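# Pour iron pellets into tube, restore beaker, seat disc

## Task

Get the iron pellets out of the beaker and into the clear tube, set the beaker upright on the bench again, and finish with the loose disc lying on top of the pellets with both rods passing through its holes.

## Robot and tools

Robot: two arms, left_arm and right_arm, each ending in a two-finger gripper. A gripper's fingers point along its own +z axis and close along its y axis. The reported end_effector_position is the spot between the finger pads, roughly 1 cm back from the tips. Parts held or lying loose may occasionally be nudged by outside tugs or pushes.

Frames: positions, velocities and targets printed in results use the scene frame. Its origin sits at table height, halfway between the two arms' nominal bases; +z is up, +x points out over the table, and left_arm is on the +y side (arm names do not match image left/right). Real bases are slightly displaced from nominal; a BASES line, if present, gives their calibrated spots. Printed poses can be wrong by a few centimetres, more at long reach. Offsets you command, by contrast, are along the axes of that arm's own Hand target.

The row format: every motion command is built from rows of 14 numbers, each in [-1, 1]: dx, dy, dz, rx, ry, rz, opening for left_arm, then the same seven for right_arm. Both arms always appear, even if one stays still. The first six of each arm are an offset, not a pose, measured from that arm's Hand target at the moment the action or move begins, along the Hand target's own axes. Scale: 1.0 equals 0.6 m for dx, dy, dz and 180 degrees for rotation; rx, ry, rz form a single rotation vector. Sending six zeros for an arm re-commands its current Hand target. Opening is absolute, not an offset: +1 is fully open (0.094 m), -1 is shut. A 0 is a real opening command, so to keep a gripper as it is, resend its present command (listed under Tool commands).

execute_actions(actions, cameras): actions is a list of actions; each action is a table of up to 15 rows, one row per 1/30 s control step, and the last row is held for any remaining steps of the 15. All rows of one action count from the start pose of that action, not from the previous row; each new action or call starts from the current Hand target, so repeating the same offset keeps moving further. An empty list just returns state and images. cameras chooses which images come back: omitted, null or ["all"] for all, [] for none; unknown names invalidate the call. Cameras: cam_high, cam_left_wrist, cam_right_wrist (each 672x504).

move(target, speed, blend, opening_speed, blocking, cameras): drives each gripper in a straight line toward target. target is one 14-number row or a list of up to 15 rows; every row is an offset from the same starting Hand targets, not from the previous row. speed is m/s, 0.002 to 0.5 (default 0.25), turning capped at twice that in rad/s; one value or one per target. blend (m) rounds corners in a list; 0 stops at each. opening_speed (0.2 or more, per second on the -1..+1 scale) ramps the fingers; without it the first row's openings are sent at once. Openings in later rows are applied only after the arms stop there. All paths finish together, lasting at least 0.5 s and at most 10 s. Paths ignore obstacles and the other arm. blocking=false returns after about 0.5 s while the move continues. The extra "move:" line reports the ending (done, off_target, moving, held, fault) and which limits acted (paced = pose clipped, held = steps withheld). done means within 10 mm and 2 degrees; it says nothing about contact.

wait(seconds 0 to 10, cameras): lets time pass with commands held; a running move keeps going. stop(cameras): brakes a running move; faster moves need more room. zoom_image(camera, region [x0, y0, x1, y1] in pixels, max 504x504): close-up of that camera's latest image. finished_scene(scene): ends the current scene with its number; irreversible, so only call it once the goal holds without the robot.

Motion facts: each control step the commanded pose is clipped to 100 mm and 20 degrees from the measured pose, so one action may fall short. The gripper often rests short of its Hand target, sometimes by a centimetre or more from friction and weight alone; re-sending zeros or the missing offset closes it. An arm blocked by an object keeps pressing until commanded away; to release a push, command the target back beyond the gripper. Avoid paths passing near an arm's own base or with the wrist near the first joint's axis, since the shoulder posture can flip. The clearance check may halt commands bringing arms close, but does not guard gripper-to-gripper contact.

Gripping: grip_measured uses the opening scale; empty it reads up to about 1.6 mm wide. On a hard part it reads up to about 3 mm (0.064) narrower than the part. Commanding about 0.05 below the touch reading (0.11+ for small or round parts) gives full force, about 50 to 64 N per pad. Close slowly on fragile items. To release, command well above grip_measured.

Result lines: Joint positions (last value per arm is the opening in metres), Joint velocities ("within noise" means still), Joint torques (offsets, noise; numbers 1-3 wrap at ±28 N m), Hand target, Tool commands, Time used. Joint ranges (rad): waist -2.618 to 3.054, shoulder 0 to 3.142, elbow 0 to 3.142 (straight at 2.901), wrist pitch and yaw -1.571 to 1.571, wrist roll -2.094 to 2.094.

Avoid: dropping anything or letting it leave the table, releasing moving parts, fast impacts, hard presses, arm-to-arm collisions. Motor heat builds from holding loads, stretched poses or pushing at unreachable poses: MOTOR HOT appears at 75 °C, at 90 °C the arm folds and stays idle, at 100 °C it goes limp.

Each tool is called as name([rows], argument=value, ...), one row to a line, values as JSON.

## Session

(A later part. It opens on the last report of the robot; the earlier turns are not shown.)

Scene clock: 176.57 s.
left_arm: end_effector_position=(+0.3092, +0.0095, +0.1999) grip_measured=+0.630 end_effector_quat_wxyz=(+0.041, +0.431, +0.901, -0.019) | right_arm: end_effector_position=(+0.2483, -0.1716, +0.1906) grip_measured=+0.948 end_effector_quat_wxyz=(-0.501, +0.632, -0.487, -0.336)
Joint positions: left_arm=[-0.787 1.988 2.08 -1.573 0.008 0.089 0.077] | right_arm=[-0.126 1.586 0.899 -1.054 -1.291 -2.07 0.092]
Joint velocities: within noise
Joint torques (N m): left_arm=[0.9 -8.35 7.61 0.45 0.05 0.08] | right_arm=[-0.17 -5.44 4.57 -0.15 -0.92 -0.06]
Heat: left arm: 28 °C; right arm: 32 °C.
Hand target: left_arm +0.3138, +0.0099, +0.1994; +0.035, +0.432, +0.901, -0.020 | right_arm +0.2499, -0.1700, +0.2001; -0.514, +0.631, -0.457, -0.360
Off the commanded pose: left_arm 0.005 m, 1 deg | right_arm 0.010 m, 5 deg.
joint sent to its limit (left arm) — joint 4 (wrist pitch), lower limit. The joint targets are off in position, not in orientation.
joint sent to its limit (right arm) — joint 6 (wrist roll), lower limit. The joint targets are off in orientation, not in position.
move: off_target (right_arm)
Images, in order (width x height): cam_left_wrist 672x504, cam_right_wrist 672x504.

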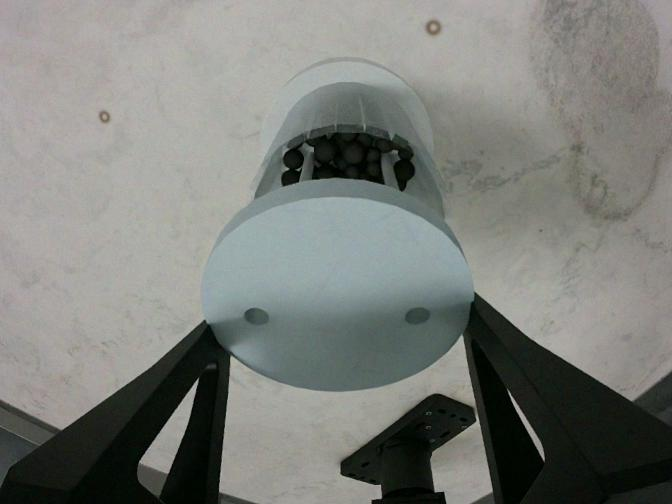

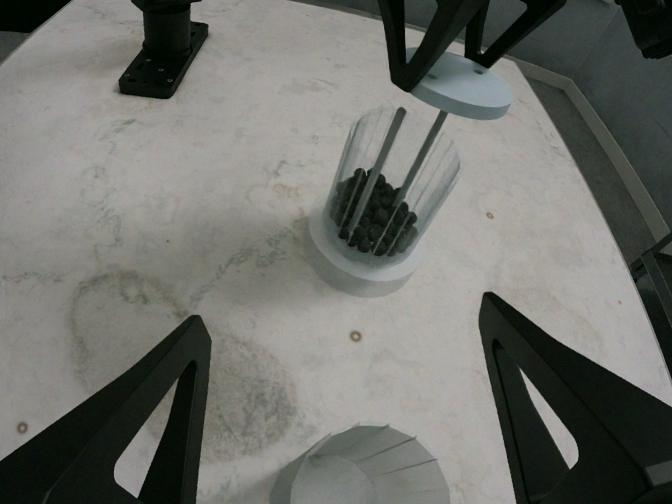

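move(target=[0.0128, -0.0233, 0.0114, 0, 0, 0, 0.55, 0, 0, 0, 0, 0, 0, 0.95], speed=0.05, cameras=["cam_right_wrist", "cam_left_wrist"])

zoom_image(camera="cam_right_wrist", region=[370, 60, 470, 150])

Scene clock: 190.43 s.
left_arm: end_effector_position=(+0.2964, +0.0111, +0.1831) grip_measured=+0.630 end_effector_quat_wxyz=(+0.013, +0.438, +0.899, -0.009) | right_arm: end_effector_position=(+0.2483, -0.1716, +0.1906) grip_measured=+0.948 end_effector_quat_wxyz=(-0.501, +0.632, -0.486, -0.336)
Joint positions: left_arm=[-0.809 1.988 2.014 -1.567 0.008 0.083 0.077] | right_arm=[-0.126 1.586 0.899 -1.054 -1.291 -2.071 0.092]
Joint velocities: within noise
Joint torques (N m): left_arm=[-0.73 -12.25 5.45 0.7 0.04 -0.15] | right_arm=[-0.16 -5.57 4.63 -0.14 -0.9 -0.07]
Heat: left arm: 29 °C; right arm: 32 °C.
Hand target: left_arm +0.2984, +0.0067, +0.1921; +0.035, +0.432, +0.901, -0.020 | right_arm +0.2499, -0.1700, +0.2001; -0.514, +0.631, -0.457, -0.360
Off the commanded pose: left_arm 0.010 m, 3 deg | right_arm 0.010 m, 5 deg.
joint sent to its limit (right arm) — joint 6 (wrist roll), lower limit. The joint targets are off in orientation, not in position.
move: off_target (left_arm, right_arm)
Images, in order (width x height): cam_left_wrist 672x504, cam_right_wrist 672x504.

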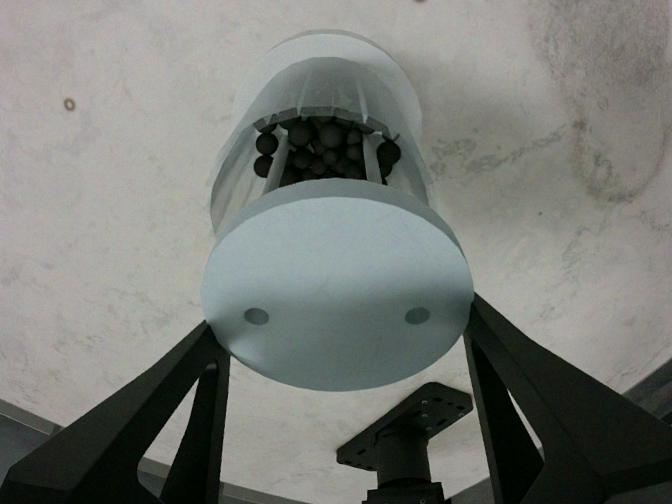

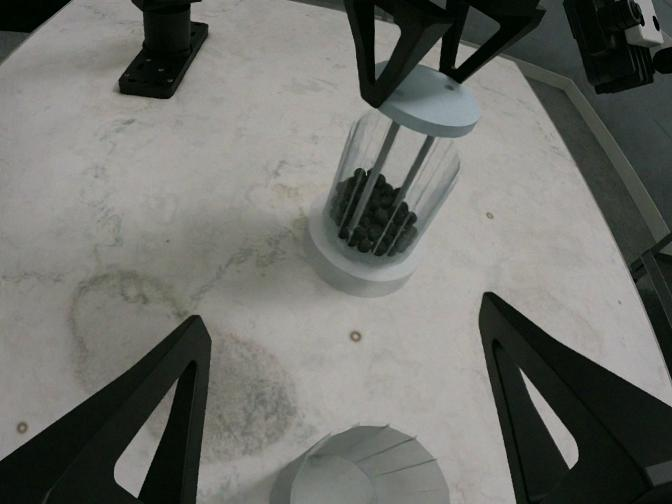

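Scaled by 5.040 from the camera's 672x504 image, which has a finer 960x720 frame.

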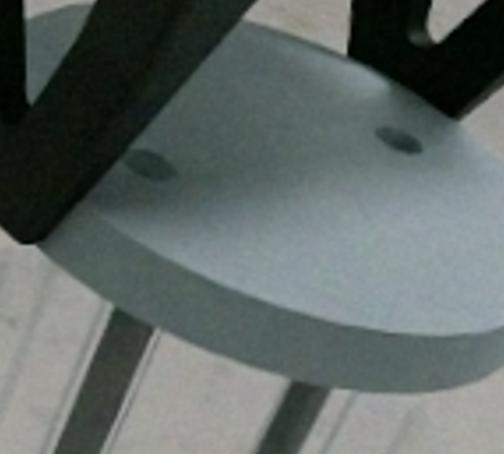

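move(target=[-0.0052, 0.0163, 0.0004, 0, 0, 0, 0.55, 0, 0, 0, 0, 0, 0, 0.95], speed=0.04, cameras=["cam_right_wrist", "cam_left_wrist"])

zoom_image(camera="cam_right_wrist", region=[370, 60, 470, 150])

Scene clock: 193.17 s.
left_arm: end_effector_position=(+0.3023, +0.0167, +0.1831) grip_measured=+0.630 end_effector_quat_wxyz=(+0.013, +0.429, +0.903, -0.009) | right_arm: end_effector_position=(+0.2483, -0.1716, +0.1906) grip_measured=+0.948 end_effector_quat_wxyz=(-0.501, +0.632, -0.486, -0.336)
Joint positions: left_arm=[-0.787 1.988 2.014 -1.567 0.008 0.083 0.077] | right_arm=[-0.126 1.586 0.899 -1.054 -1.291 -2.071 0.092]
Joint velocities: within noise
Joint torques (N m): left_arm=[0.35 -10.62 7.3 0.62 0.08 0.06] | right_arm=[-0.29 -5.41 4.48 -0.13 -0.89 -0.05]
Heat: left arm: 28 °C; right arm: 32 °C.
Hand target: left_arm +0.3080, +0.0104, +0.1920; +0.035, +0.432, +0.901, -0.020 | right_arm +0.2499, -0.1700, +0.2001; -0.514, +0.631, -0.457, -0.360
Off the commanded pose: left_arm 0.012 m, 3 deg | right_arm 0.010 m, 5 deg.
joint sent to its limit (right arm) — joint 6 (wrist roll), lower limit. The joint targets are off in orientation, not in position.
move: off_target (left_arm, right_arm)
Images, in order (width x height): cam_left_wrist 672x504, cam_right_wrist 672x504.

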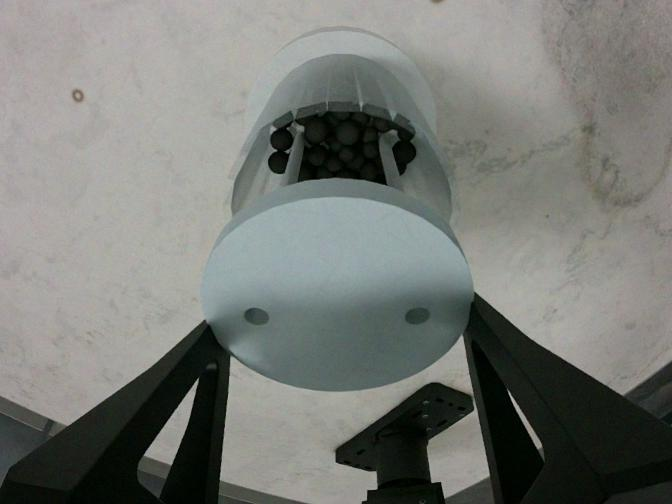

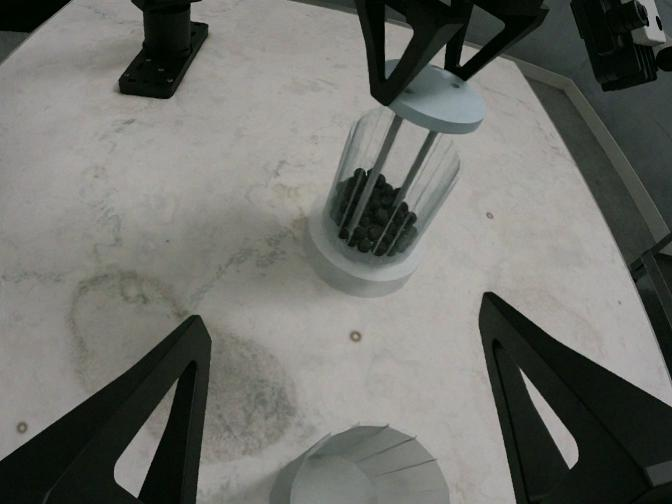

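Scaled by 5.040 from the camera's 672x504 image, which has a finer 960x720 frame.

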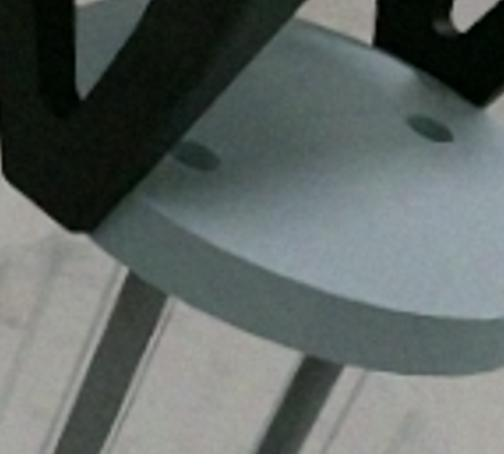

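move([
  [0.0043, -0.0072, -0.0003, 0, 0, 0, 0.55, 0, 0, 0, 0, 0, 0, 0.95],
  [0.0076, -0.0072, 0.0412, 0, 0.006, 0, 0.55, 0, 0, 0, 0, 0, 0, 0.95],
], speed=[0.04, 0.04], cameras=["cam_right_wrist", "cam_left_wrist"])

zoom_image(camera="cam_right_wrist", region=[370, 70, 470, 160])

zoom_image(camera="cam_left_wrist", region=[232, 294, 282, 338])

Scene clock: 197.97 s.
left_arm: end_effector_position=(+0.3021, +0.0161, +0.1778) grip_measured=+0.630 end_effector_quat_wxyz=(+0.025, +0.429, +0.903, -0.015) | right_arm: end_effector_position=(+0.2483, -0.1716, +0.1906) grip_measured=+0.948 end_effector_quat_wxyz=(-0.501, +0.632, -0.486, -0.336)
Joint positions: left_arm=[-0.787 1.951 1.939 -1.501 0.011 0.084 0.077] | right_arm=[-0.126 1.586 0.899 -1.054 -1.291 -2.071 0.092]
Joint velocities: within noise
Joint torques (N m): left_arm=[-0.8 -9.05 3.12 0.88 0.1 -0.04] | right_arm=[-0.2 -5.46 4.55 -0.14 -0.91 -0.05]
Heat: left arm: 28 °C; right arm: 32 °C.
Hand target: left_arm +0.3029, +0.0096, +0.1671; +0.026, +0.433, +0.901, -0.016 | right_arm +0.2499, -0.1700, +0.2001; -0.514, +0.631, -0.457, -0.360
Off the commanded pose: left_arm 0.013 m, 0 deg | right_arm 0.010 m, 5 deg.
joint sent to its limit (right arm) — joint 6 (wrist roll), lower limit. The joint targets are off in orientation, not in position.
move: off_target (left_arm, right_arm)
Images, in order (width x height): cam_left_wrist 672x504, cam_right_wrist 672x504.

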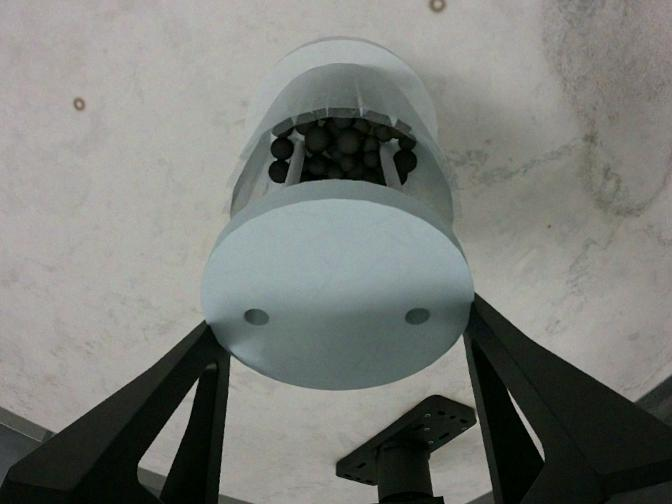

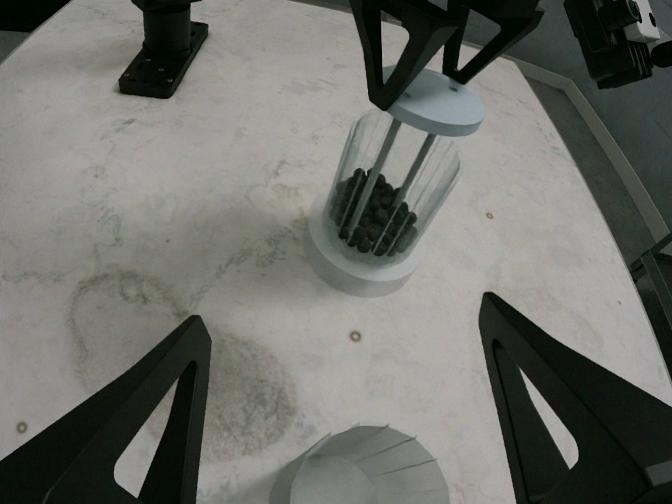

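Scaled by 5.040 from the camera's 672x504 image, which has a finer 960x720 frame.

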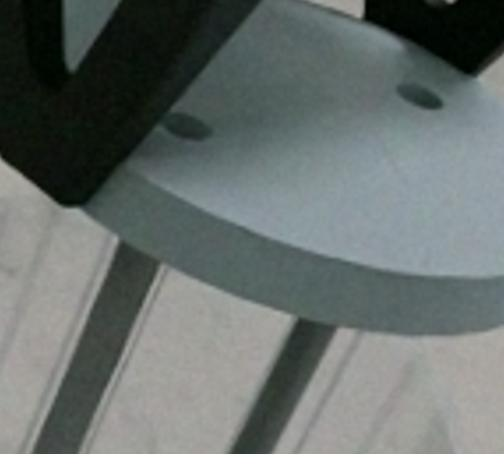

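Scaled by 10.080 from the camera's 672x504 image, which has a finer 960x720 frame.

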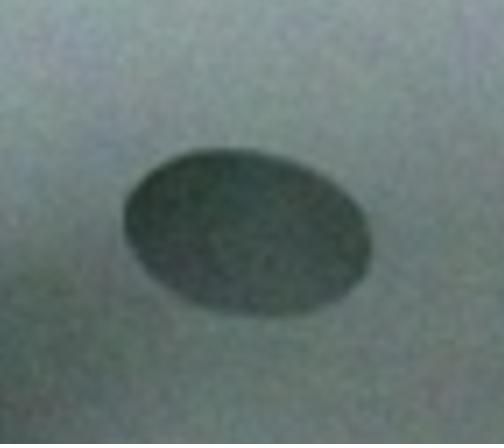

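move(target=[-0.0083, -0.0070, -0.0028, 0, 0, 0, 0.55, 0, 0, 0, 0, 0, 0, 0.95], speed=0.03, cameras=["cam_right_wrist", "cam_left_wrist"])

zoom_image(camera="cam_right_wrist", region=[370, 70, 470, 160])

zoom_image(camera="cam_left_wrist", region=[232, 294, 282, 338])

Scene clock: 200.50 s.
left_arm: end_effector_position=(+0.3025, +0.0156, +0.1786) grip_measured=+0.630 end_effector_quat_wxyz=(+0.028, +0.431, +0.902, -0.013) | right_arm: end_effector_position=(+0.2483, -0.1716, +0.1906) grip_measured=+0.948 end_effector_quat_wxyz=(-0.501, +0.632, -0.486, -0.336)
Joint positions: left_arm=[-0.79 1.951 1.942 -1.501 0.005 0.084 0.077] | right_arm=[-0.126 1.586 0.899 -1.054 -1.291 -2.071 0.092]
Joint velocities: within noise
Joint torques (N m): left_arm=[-1.66 -7.21 5.87 0.73 0.05 -0.09] | right_arm=[-0.2 -5.49 4.55 -0.16 -0.93 -0.08]
Heat: left arm: 28 °C; right arm: 32 °C.
Hand target: left_arm +0.3026, +0.0032, +0.1691; +0.026, +0.433, +0.901, -0.016 | right_arm +0.2499, -0.1700, +0.2001; -0.514, +0.631, -0.457, -0.360
Off the commanded pose: left_arm 0.016 m, 0 deg | right_arm 0.010 m, 5 deg.
joint sent to its limit (right arm) — joint 6 (wrist roll), lower limit. The joint targets are off in orientation, not in position.
move: off_target (left_arm, right_arm)
Images, in order (width x height): cam_left_wrist 672x504, cam_right_wrist 672x504.

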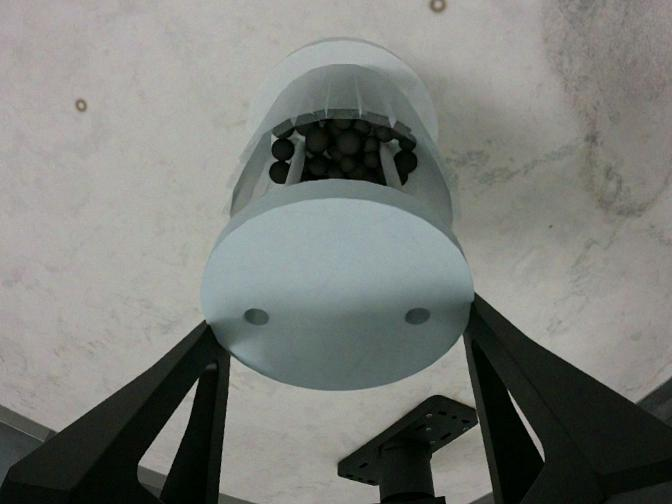

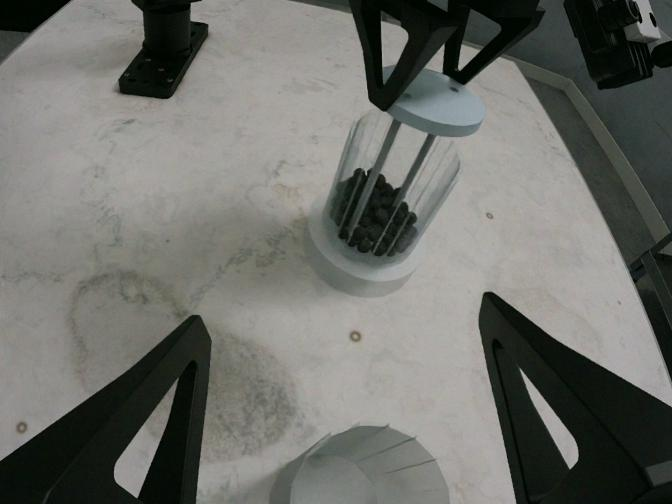

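Scaled by 5.040 from the camera's 672x504 image, which has a finer 960x720 frame.

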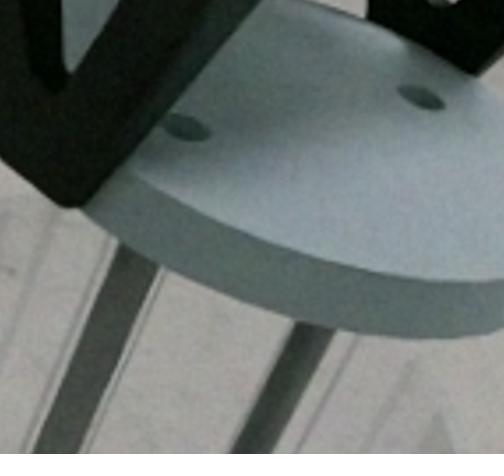

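Scaled by 10.080 from the camera's 672x504 image, which has a finer 960x720 frame.

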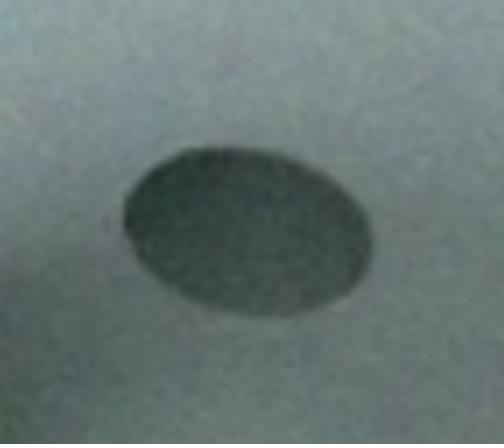

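move([
  [-0.0033, 0.0234, -0.0506, 0, -0.0106, 0, 0.55, 0, 0, 0, 0, 0, 0, 0.95],
  [-0.0027, 0.0180, -0.0233, 0, -0.0106, 0, 0.55, 0, 0, 0, 0, 0, 0, 0.95],
  [0.0085, 0.0014, -0.0226, 0, -0.0106, 0, 0.55, 0, 0, 0, 0, 0, 0, 0.95],
], speed=[0.07, 0.05, 0.04], cameras=["cam_right_wrist", "cam_left_wrist"])

zoom_image(camera="cam_right_wrist", region=[370, 70, 470, 160])

zoom_image(camera="cam_left_wrist", region=[232, 294, 282, 338])

Scene clock: 204.50 s.
left_arm: end_effector_position=(+0.3052, +0.0174, +0.1787) grip_measured=+0.629 end_effector_quat_wxyz=(+0.029, +0.429, +0.903, -0.011) | right_arm: end_effector_position=(+0.2483, -0.1716, +0.1906) grip_measured=+0.948 end_effector_quat_wxyz=(-0.501, +0.633, -0.486, -0.336)
Joint positions: left_arm=[-0.784 1.954 1.947 -1.502 0 0.086 0.077] | right_arm=[-0.126 1.586 0.899 -1.054 -1.291 -2.073 0.092]
Joint velocities: within noise
Joint torques (N m): left_arm=[-1.58 -11.48 4.11 0.76 0.14 -0.06] | right_arm=[-0.24 -5.44 4.53 -0.15 -0.88 -0.06]
Heat: left arm: 28 °C; right arm: 32 °C.
Hand target: left_arm +0.2997, +0.0084, +0.1823; +0.041, +0.432, +0.901, -0.023 | right_arm +0.2499, -0.1700, +0.2001; -0.514, +0.631, -0.457, -0.360
Off the commanded pose: left_arm 0.011 m, 2 deg | right_arm 0.010 m, 5 deg.
joint sent to its limit (right arm) — joint 6 (wrist roll), lower limit. The joint targets are off in orientation, not in position.
move: off_target (left_arm, right_arm)
Images, in order (width x height): cam_left_wrist 672x504, cam_right_wrist 672x504.

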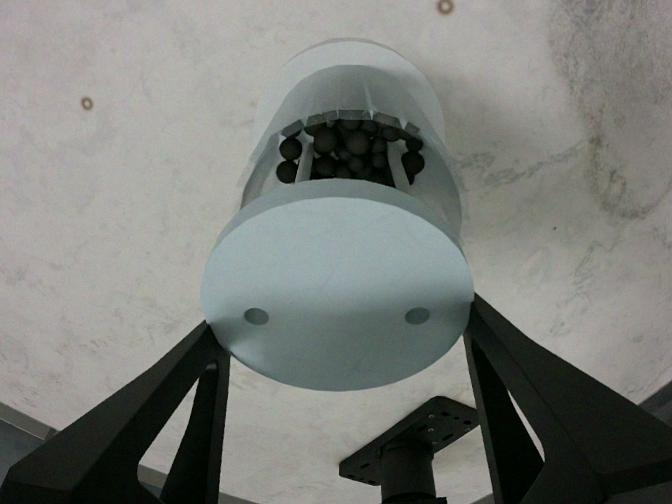

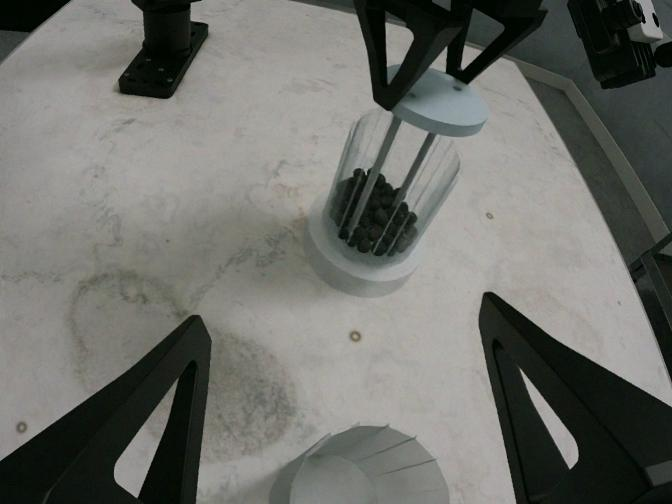

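Scaled by 5.040 from the camera's 672x504 image, which has a finer 960x720 frame.

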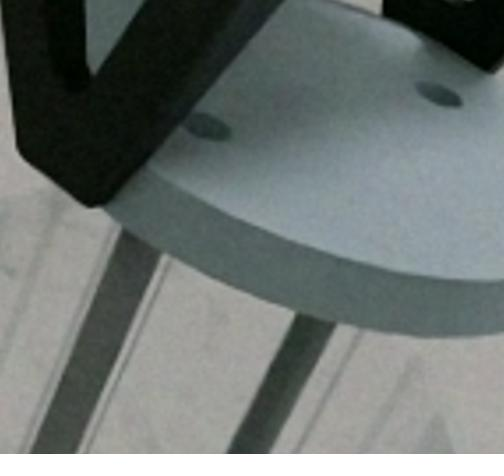

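Scaled by 10.080 from the camera's 672x504 image, which has a finer 960x720 frame.

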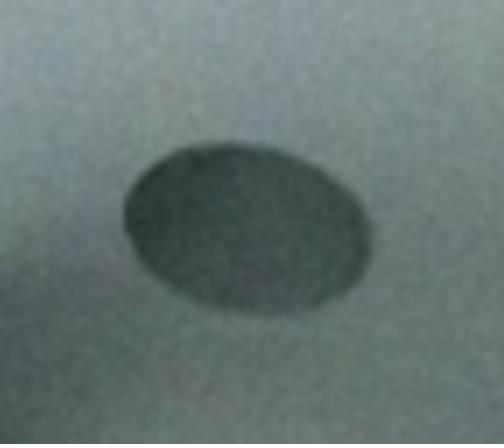

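move([
  [-0.0043, 0.0060, -0.0197, 0, 0, 0, 0.55, 0, 0, 0, 0, 0, 0, 0.95],
  [-0.0005, 0.0060, 0.0201, 0, 0.004, 0, 0.55, 0, 0, 0, 0, 0, 0, 0.95],
], speed=[0.03, 0.04], cameras=["cam_right_wrist", "cam_left_wrist"])

zoom_image(camera="cam_right_wrist", region=[370, 70, 470, 160])

zoom_image(camera="cam_left_wrist", region=[232, 294, 282, 338])

Scene clock: 207.60 s.
left_arm: end_effector_position=(+0.3030, +0.0164, +0.1775) grip_measured=+0.629 end_effector_quat_wxyz=(+0.030, +0.429, +0.902, -0.016) | right_arm: end_effector_position=(+0.2483, -0.1716, +0.1906) grip_measured=+0.948 end_effector_quat_wxyz=(-0.501, +0.633, -0.486, -0.336)
Joint positions: left_arm=[-0.786 1.941 1.922 -1.484 0.009 0.086 0.077] | right_arm=[-0.126 1.586 0.899 -1.054 -1.291 -2.073 0.092]
Joint velocities: within noise
Joint torques (N m): left_arm=[-0.68 -9.48 3.23 0.94 0.09 -0.01] | right_arm=[-0.16 -5.46 4.6 -0.13 -0.9 -0.08]
Heat: left arm: 28 °C; right arm: 32 °C.
Hand target: left_arm +0.3033, +0.0094, +0.1703; +0.036, +0.432, +0.901, -0.020 | right_arm +0.2499, -0.1700, +0.2001; -0.514, +0.631, -0.457, -0.360
Off the commanded pose: left_arm 0.010 m, 1 deg | right_arm 0.010 m, 5 deg.
joint sent to its limit (right arm) — joint 6 (wrist roll), lower limit. The joint targets are off in orientation, not in position.
move: off_target (right_arm)
Images, in order (width x height): cam_left_wrist 672x504, cam_right_wrist 672x504.

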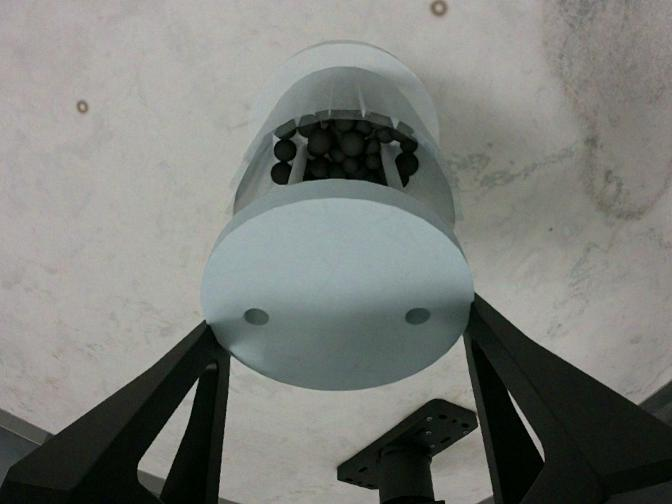

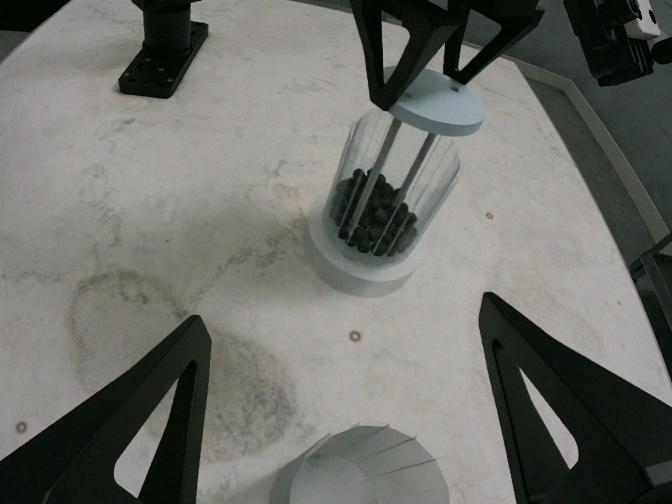

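Scaled by 5.040 from the camera's 672x504 image, which has a finer 960x720 frame.

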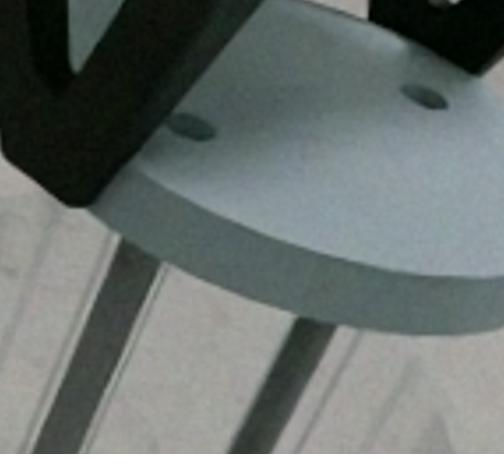

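Scaled by 10.080 from the camera's 672x504 image, which has a finer 960x720 frame.

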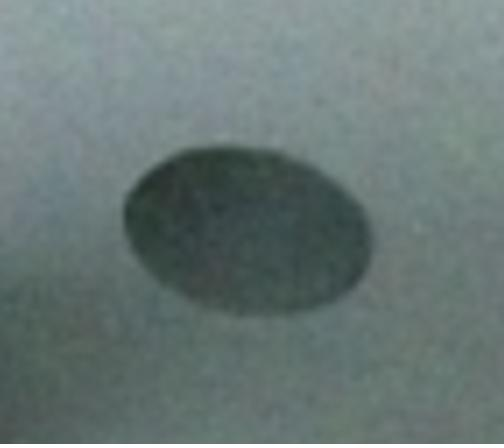

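move([
  [-0.0078, -0.0046, -0.0395, 0, 0, 0, 0.55, 0, 0, 0, 0, 0, 0, 0.95],
  [-0.0042, -0.0046, 0.0054, 0, 0.002, 0, 0.55, 0, 0, 0, 0, 0, 0, 0.95],
], speed=[0.05, 0.04], cameras=["cam_right_wrist", "cam_left_wrist"])

zoom_image(camera="cam_right_wrist", region=[370, 70, 470, 160])

zoom_image(camera="cam_left_wrist", region=[232, 294, 282, 338])

Scene clock: 211.00 s.
left_arm: end_effector_position=(+0.3007, +0.0146, +0.1778) grip_measured=+0.629 end_effector_quat_wxyz=(+0.027, +0.433, +0.901, -0.015) | right_arm: end_effector_position=(+0.2483, -0.1716, +0.1906) grip_measured=+0.948 end_effector_quat_wxyz=(-0.501, +0.633, -0.486, -0.336)
Joint positions: left_arm=[-0.793 1.948 1.934 -1.496 0.009 0.086 0.077] | right_arm=[-0.126 1.586 0.899 -1.054 -1.291 -2.073 0.092]
Joint velocities: within noise
Joint torques (N m): left_arm=[-0.76 -9.1 3.29 0.98 0.09 -0.06] | right_arm=[-0.13 -5.46 4.56 -0.18 -0.91 -0.05]
Heat: left arm: 28 °C; right arm: 32 °C.
Hand target: left_arm +0.3029, +0.0055, +0.1673; +0.033, +0.432, +0.901, -0.019 | right_arm +0.2499, -0.1700, +0.2001; -0.514, +0.631, -0.457, -0.360
Off the commanded pose: left_arm 0.014 m, 1 deg | right_arm 0.010 m, 5 deg.
joint sent to its limit (right arm) — joint 6 (wrist roll), lower limit. The joint targets are off in orientation, not in position.
move: off_target (left_arm, right_arm)
Images, in order (width x height): cam_left_wrist 672x504, cam_right_wrist 672x504.

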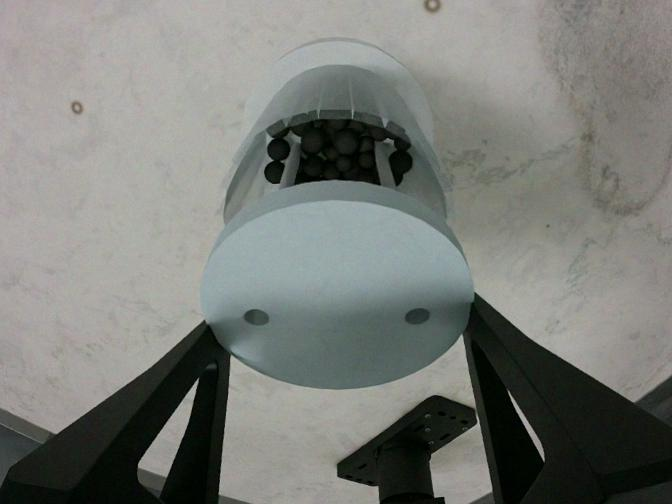

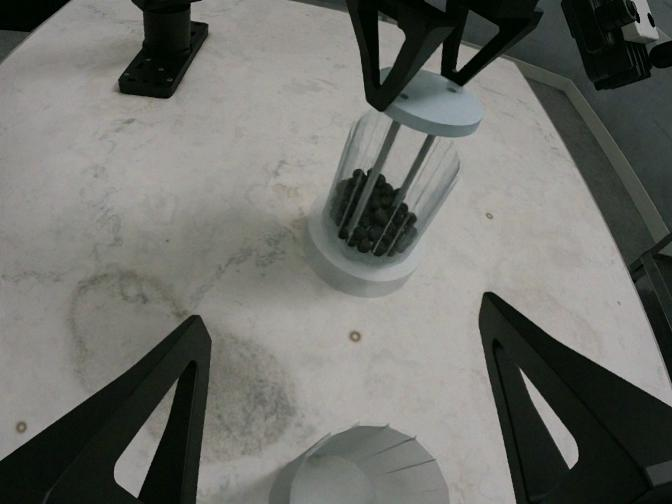

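Scaled by 5.040 from the camera's 672x504 image, which has a finer 960x720 frame.

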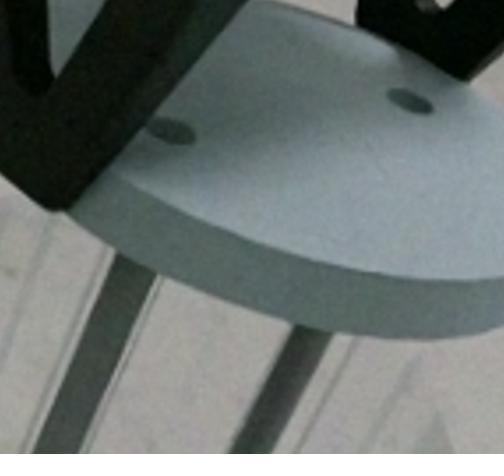

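Scaled by 10.080 from the camera's 672x504 image, which has a finer 960x720 frame.

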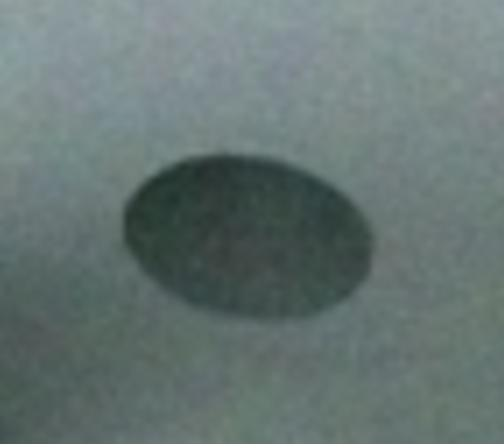

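move(target=[-0.0115, 0.0010, 0.0009, 0, 0, 0, 0.55, 0, 0, 0, 0, 0, 0, 0.95], speed=0.03, cameras=["cam_right_wrist", "cam_left_wrist"])

zoom_image(camera="cam_right_wrist", region=[370, 70, 470, 160])

Scene clock: 212.80 s.
left_arm: end_effector_position=(+0.3008, +0.0142, +0.1776) grip_measured=+0.629 end_effector_quat_wxyz=(+0.027, +0.433, +0.901, -0.016) | right_arm: end_effector_position=(+0.2483, -0.1716, +0.1906) grip_measured=+0.948 end_effector_quat_wxyz=(-0.501, +0.633, -0.485, -0.335)
Joint positions: left_arm=[-0.793 1.95 1.936 -1.496 0.011 0.086 0.077] | right_arm=[-0.126 1.586 0.899 -1.054 -1.291 -2.074 0.092]
Joint velocities: within noise
Joint torques (N m): left_arm=[-0.57 -6.43 6.06 0.92 0.11 -0.03] | right_arm=[-0.24 -5.56 4.57 -0.14 -0.88 -0.08]
Heat: left arm: 28 °C; right arm: 32 °C.
Hand target: left_arm +0.3077, +0.0005, +0.1673; +0.033, +0.432, +0.901, -0.019 | right_arm +0.2499, -0.1700, +0.2001; -0.514, +0.631, -0.457, -0.360
Off the commanded pose: left_arm 0.018 m, 1 deg | right_arm 0.010 m, 5 deg.
joint sent to its limit (right arm) — joint 6 (wrist roll), lower limit. The joint targets are off in orientation, not in position.
move: off_target (left_arm, right_arm)
Images, in order (width x height): cam_left_wrist 672x504, cam_right_wrist 672x504.

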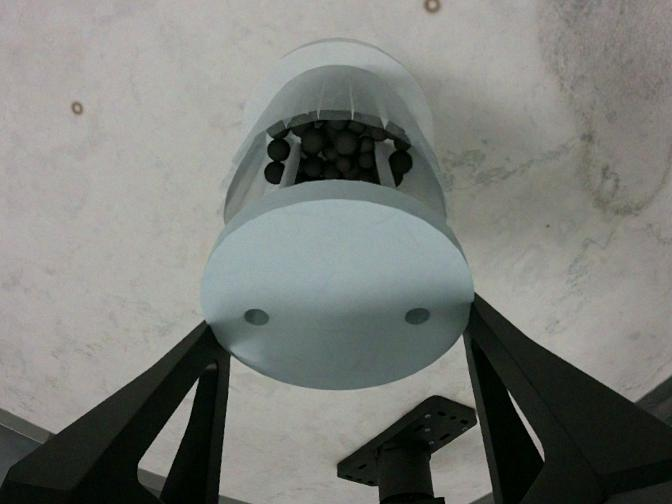

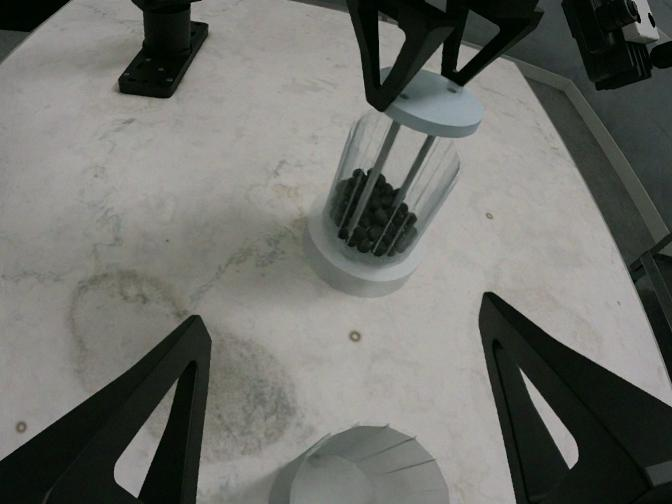

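Scaled by 5.040 from the camera's 672x504 image, which has a finer 960x720 frame.

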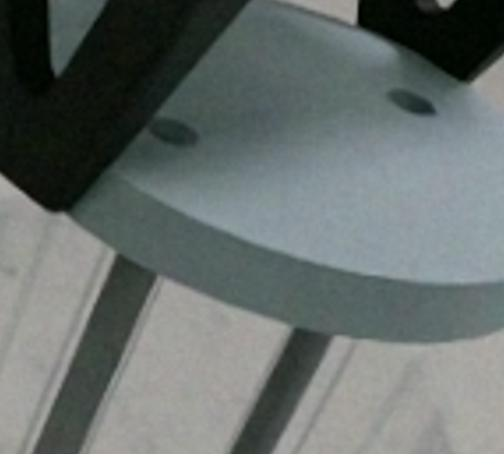

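move(target=[-0.0132, 0.0011, 0.0020, 0, 0, 0, 0.55, 0, 0, 0, 0, 0, 0, 0.95], speed=0.03, cameras=["cam_right_wrist", "cam_left_wrist"])

zoom_image(camera="cam_right_wrist", region=[370, 70, 470, 160])

Scene clock: 214.37 s.
left_arm: end_effector_position=(+0.3065, +0.0088, +0.1634) grip_measured=+0.629 end_effector_quat_wxyz=(+0.013, +0.433, +0.901, -0.008) | right_arm: end_effector_position=(+0.2483, -0.1716, +0.1906) grip_measured=+0.948 end_effector_quat_wxyz=(-0.501, +0.633, -0.485, -0.335)
Joint positions: left_arm=[-0.795 2.006 1.961 -1.495 0.005 0.084 0.077] | right_arm=[-0.126 1.586 0.899 -1.054 -1.291 -2.074 0.092]
Joint velocities: within noise
Joint torques (N m): left_arm=[-0.69 -8.69 8.34 0.67 0.07 -0.09] | right_arm=[-0.18 -5.53 4.63 -0.18 -0.91 -0.08]
Heat: left arm: 28 °C; right arm: 32 °C.
Hand target: left_arm +0.3132, -0.0053, +0.1667; +0.033, +0.432, +0.901, -0.019 | right_arm +0.2499, -0.1700, +0.2001; -0.514, +0.631, -0.457, -0.360
Off the commanded pose: left_arm 0.016 m, 3 deg | right_arm 0.010 m, 5 deg.
joint sent to its limit (right arm) — joint 6 (wrist roll), lower limit. The joint targets are off in orientation, not in position.
move: off_target (left_arm, right_arm)
Images, in order (width x height): cam_left_wrist 672x504, cam_right_wrist 672x504.

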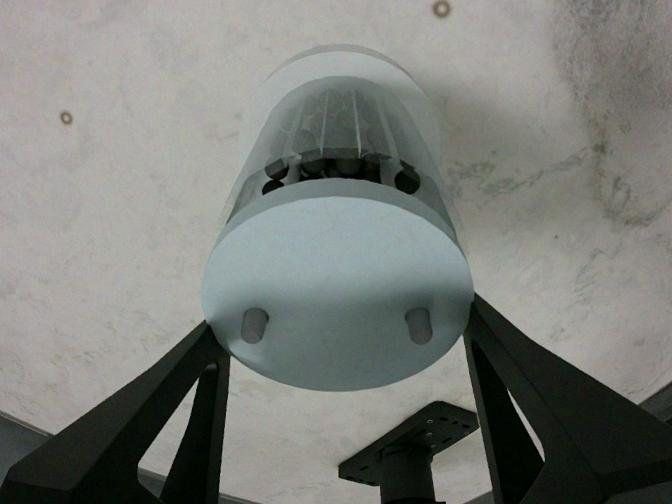

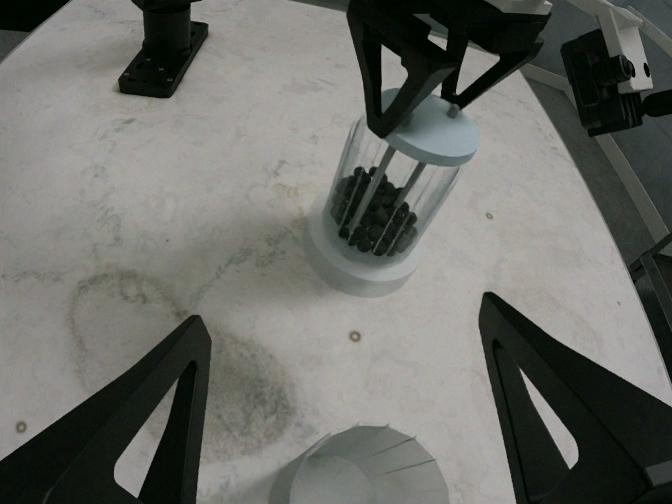

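Scaled by 5.040 from the camera's 672x504 image, which has a finer 960x720 frame.

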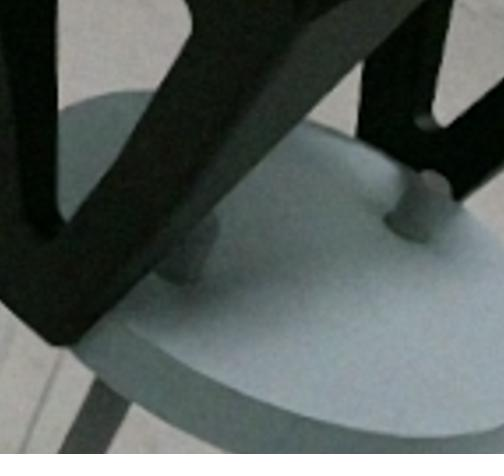

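move(target=[0.0296, -0.0022, 0.0424, 0, 0.018, 0, 0.55, 0, 0, 0, 0, 0, 0, 0.95], speed=0.06, cameras=["cam_right_wrist", "cam_left_wrist"])

Scene clock: 216.93 s.
left_arm: end_effector_position=(+0.3029, +0.0127, +0.1434) grip_measured=+0.629 end_effector_quat_wxyz=(-0.002, +0.433, +0.901, +0.000) | right_arm: end_effector_position=(+0.2483, -0.1716, +0.1906) grip_measured=+0.948 end_effector_quat_wxyz=(-0.501, +0.633, -0.485, -0.335)
Joint positions: left_arm=[-0.796 2.006 1.881 -1.449 0.002 0.083 0.077] | right_arm=[-0.126 1.586 0.899 -1.054 -1.291 -2.074 0.092]
Joint velocities: within noise
Joint torques (N m): left_arm=[-0.9 -10.74 3.21 0.76 0.06 -0.06] | right_arm=[-0.1 -5.55 4.52 -0.15 -0.91 -0.08]
Heat: left arm: 28 °C; right arm: 32 °C.
Hand target: left_arm +0.3022, +0.0061, +0.1400; +0.007, +0.433, +0.901, -0.007 | right_arm +0.2499, -0.1700, +0.2001; -0.514, +0.631, -0.457, -0.360
Off the commanded pose: left_arm 0.007 m, 1 deg | right_arm 0.010 m, 5 deg.
joint sent to its limit (right arm) — joint 6 (wrist roll), lower limit. The joint targets are off in orientation, not in position.
move: off_target (right_arm)
Images, in order (width x height): cam_left_wrist 672x504, cam_right_wrist 672x504.

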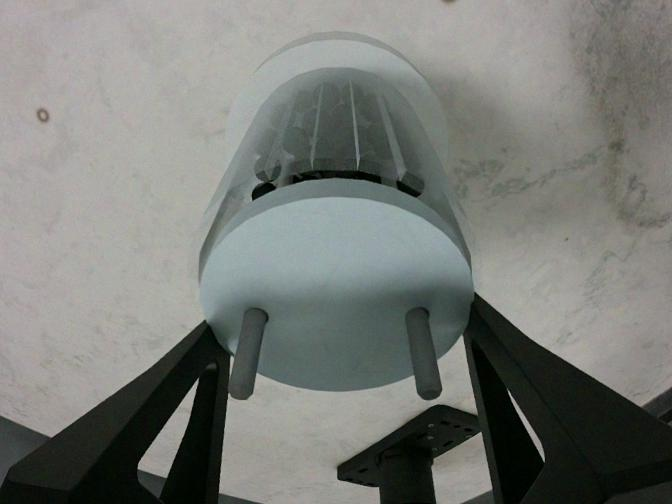

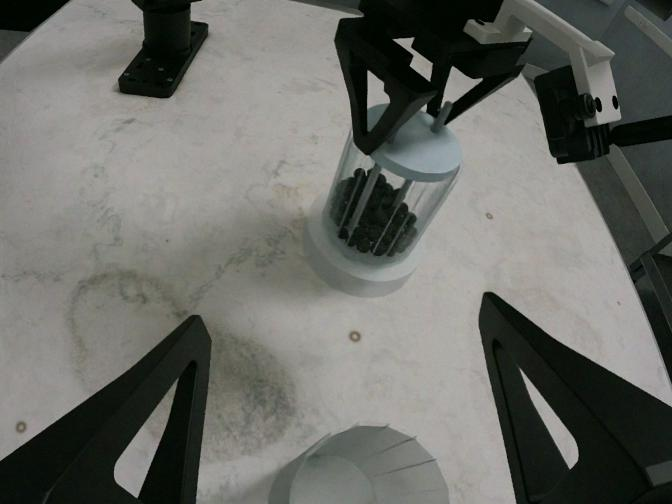

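zoom_image(camera="cam_right_wrist", region=[330, 90, 480, 210])

zoom_image(camera="cam_left_wrist", region=[180, 150, 500, 410])

Scaled by 3.360 from the camera's 672x504 image, which has a finer 960x720 frame.

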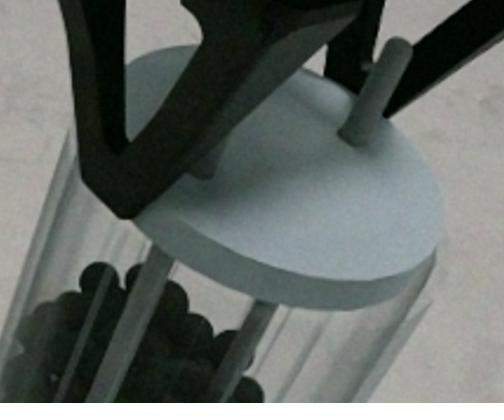

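Scaled by 1.575 from the camera's 672x504 image, which has a finer 960x720 frame.

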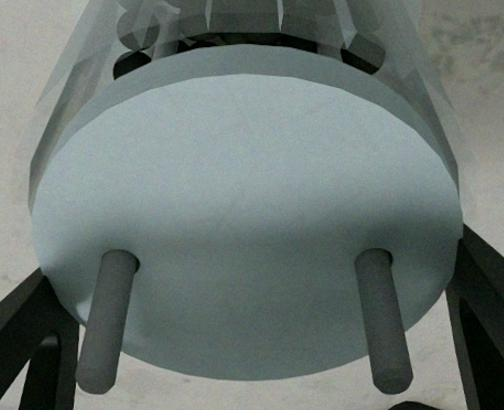

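move(target=[0, 0, 0, 0, 0, 0, 1.0, 0, 0, 0, 0, 0, 0, 0.95], opening_speed=1.0, cameras=["cam_right_wrist", "cam_left_wrist"])

zoom_image(camera="cam_right_wrist", region=[290, 90, 490, 310])

Scene clock: 220.00 s.
left_arm: end_effector_position=(+0.2981, +0.0083, +0.1440) grip_measured=+0.998 end_effector_quat_wxyz=(-0.001, +0.436, +0.900, +0.000) | right_arm: end_effector_position=(+0.2483, -0.1716, +0.1906) grip_measured=+0.948 end_effector_quat_wxyz=(-0.501, +0.633, -0.485, -0.335)
Joint positions: left_arm=[-0.813 2.005 1.881 -1.449 0.002 0.072 0.094] | right_arm=[-0.126 1.586 0.899 -1.054 -1.291 -2.074 0.092]
Joint velocities: within noise
Joint torques (N m): left_arm=[0.16 -10.61 3.52 0.77 0.07 -0.07] | right_arm=[-0.09 -5.39 4.46 -0.16 -0.94 -0.06]
Heat: left arm: 28 °C; right arm: 32 °C.
Hand target: left_arm +0.3022, +0.0061, +0.1400; +0.007, +0.433, +0.901, -0.007 | right_arm +0.2499, -0.1700, +0.2001; -0.514, +0.631, -0.457, -0.360
Off the commanded pose: left_arm 0.006 m, 1 deg | right_arm 0.010 m, 5 deg.
joint sent to its limit (right arm) — joint 6 (wrist roll), lower limit. The joint targets are off in orientation, not in position.
move: off_target (right_arm)
Images, in order (width x height): cam_left_wrist 672x504, cam_right_wrist 672x504.

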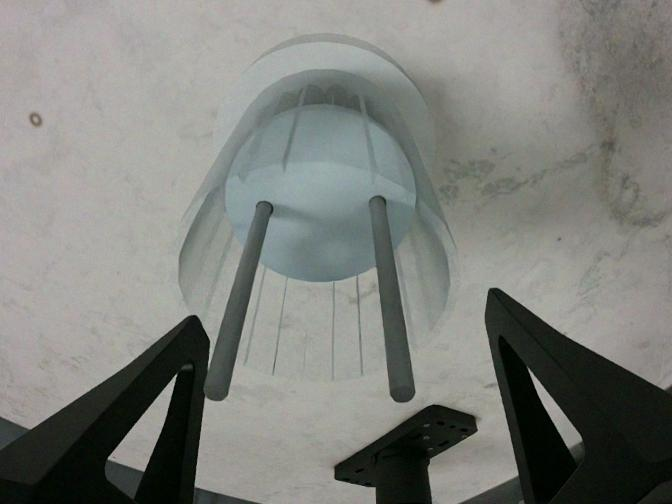

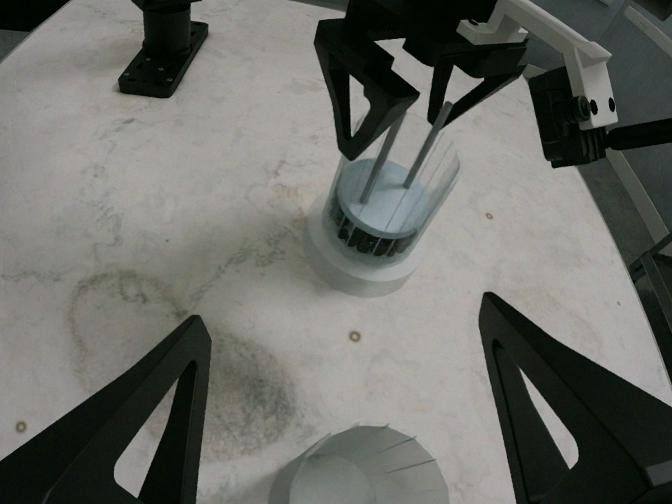

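Scaled by 2.291 from the camera's 672x504 image, which has a finer 960x720 frame.

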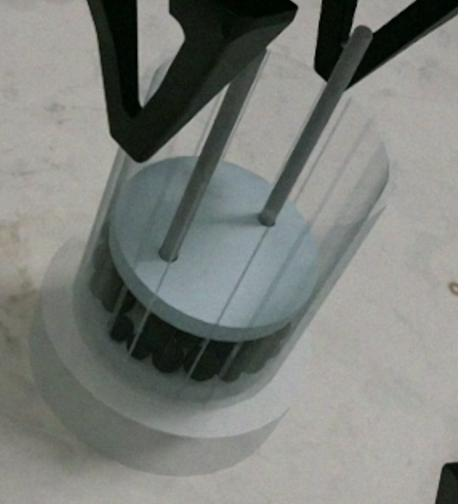

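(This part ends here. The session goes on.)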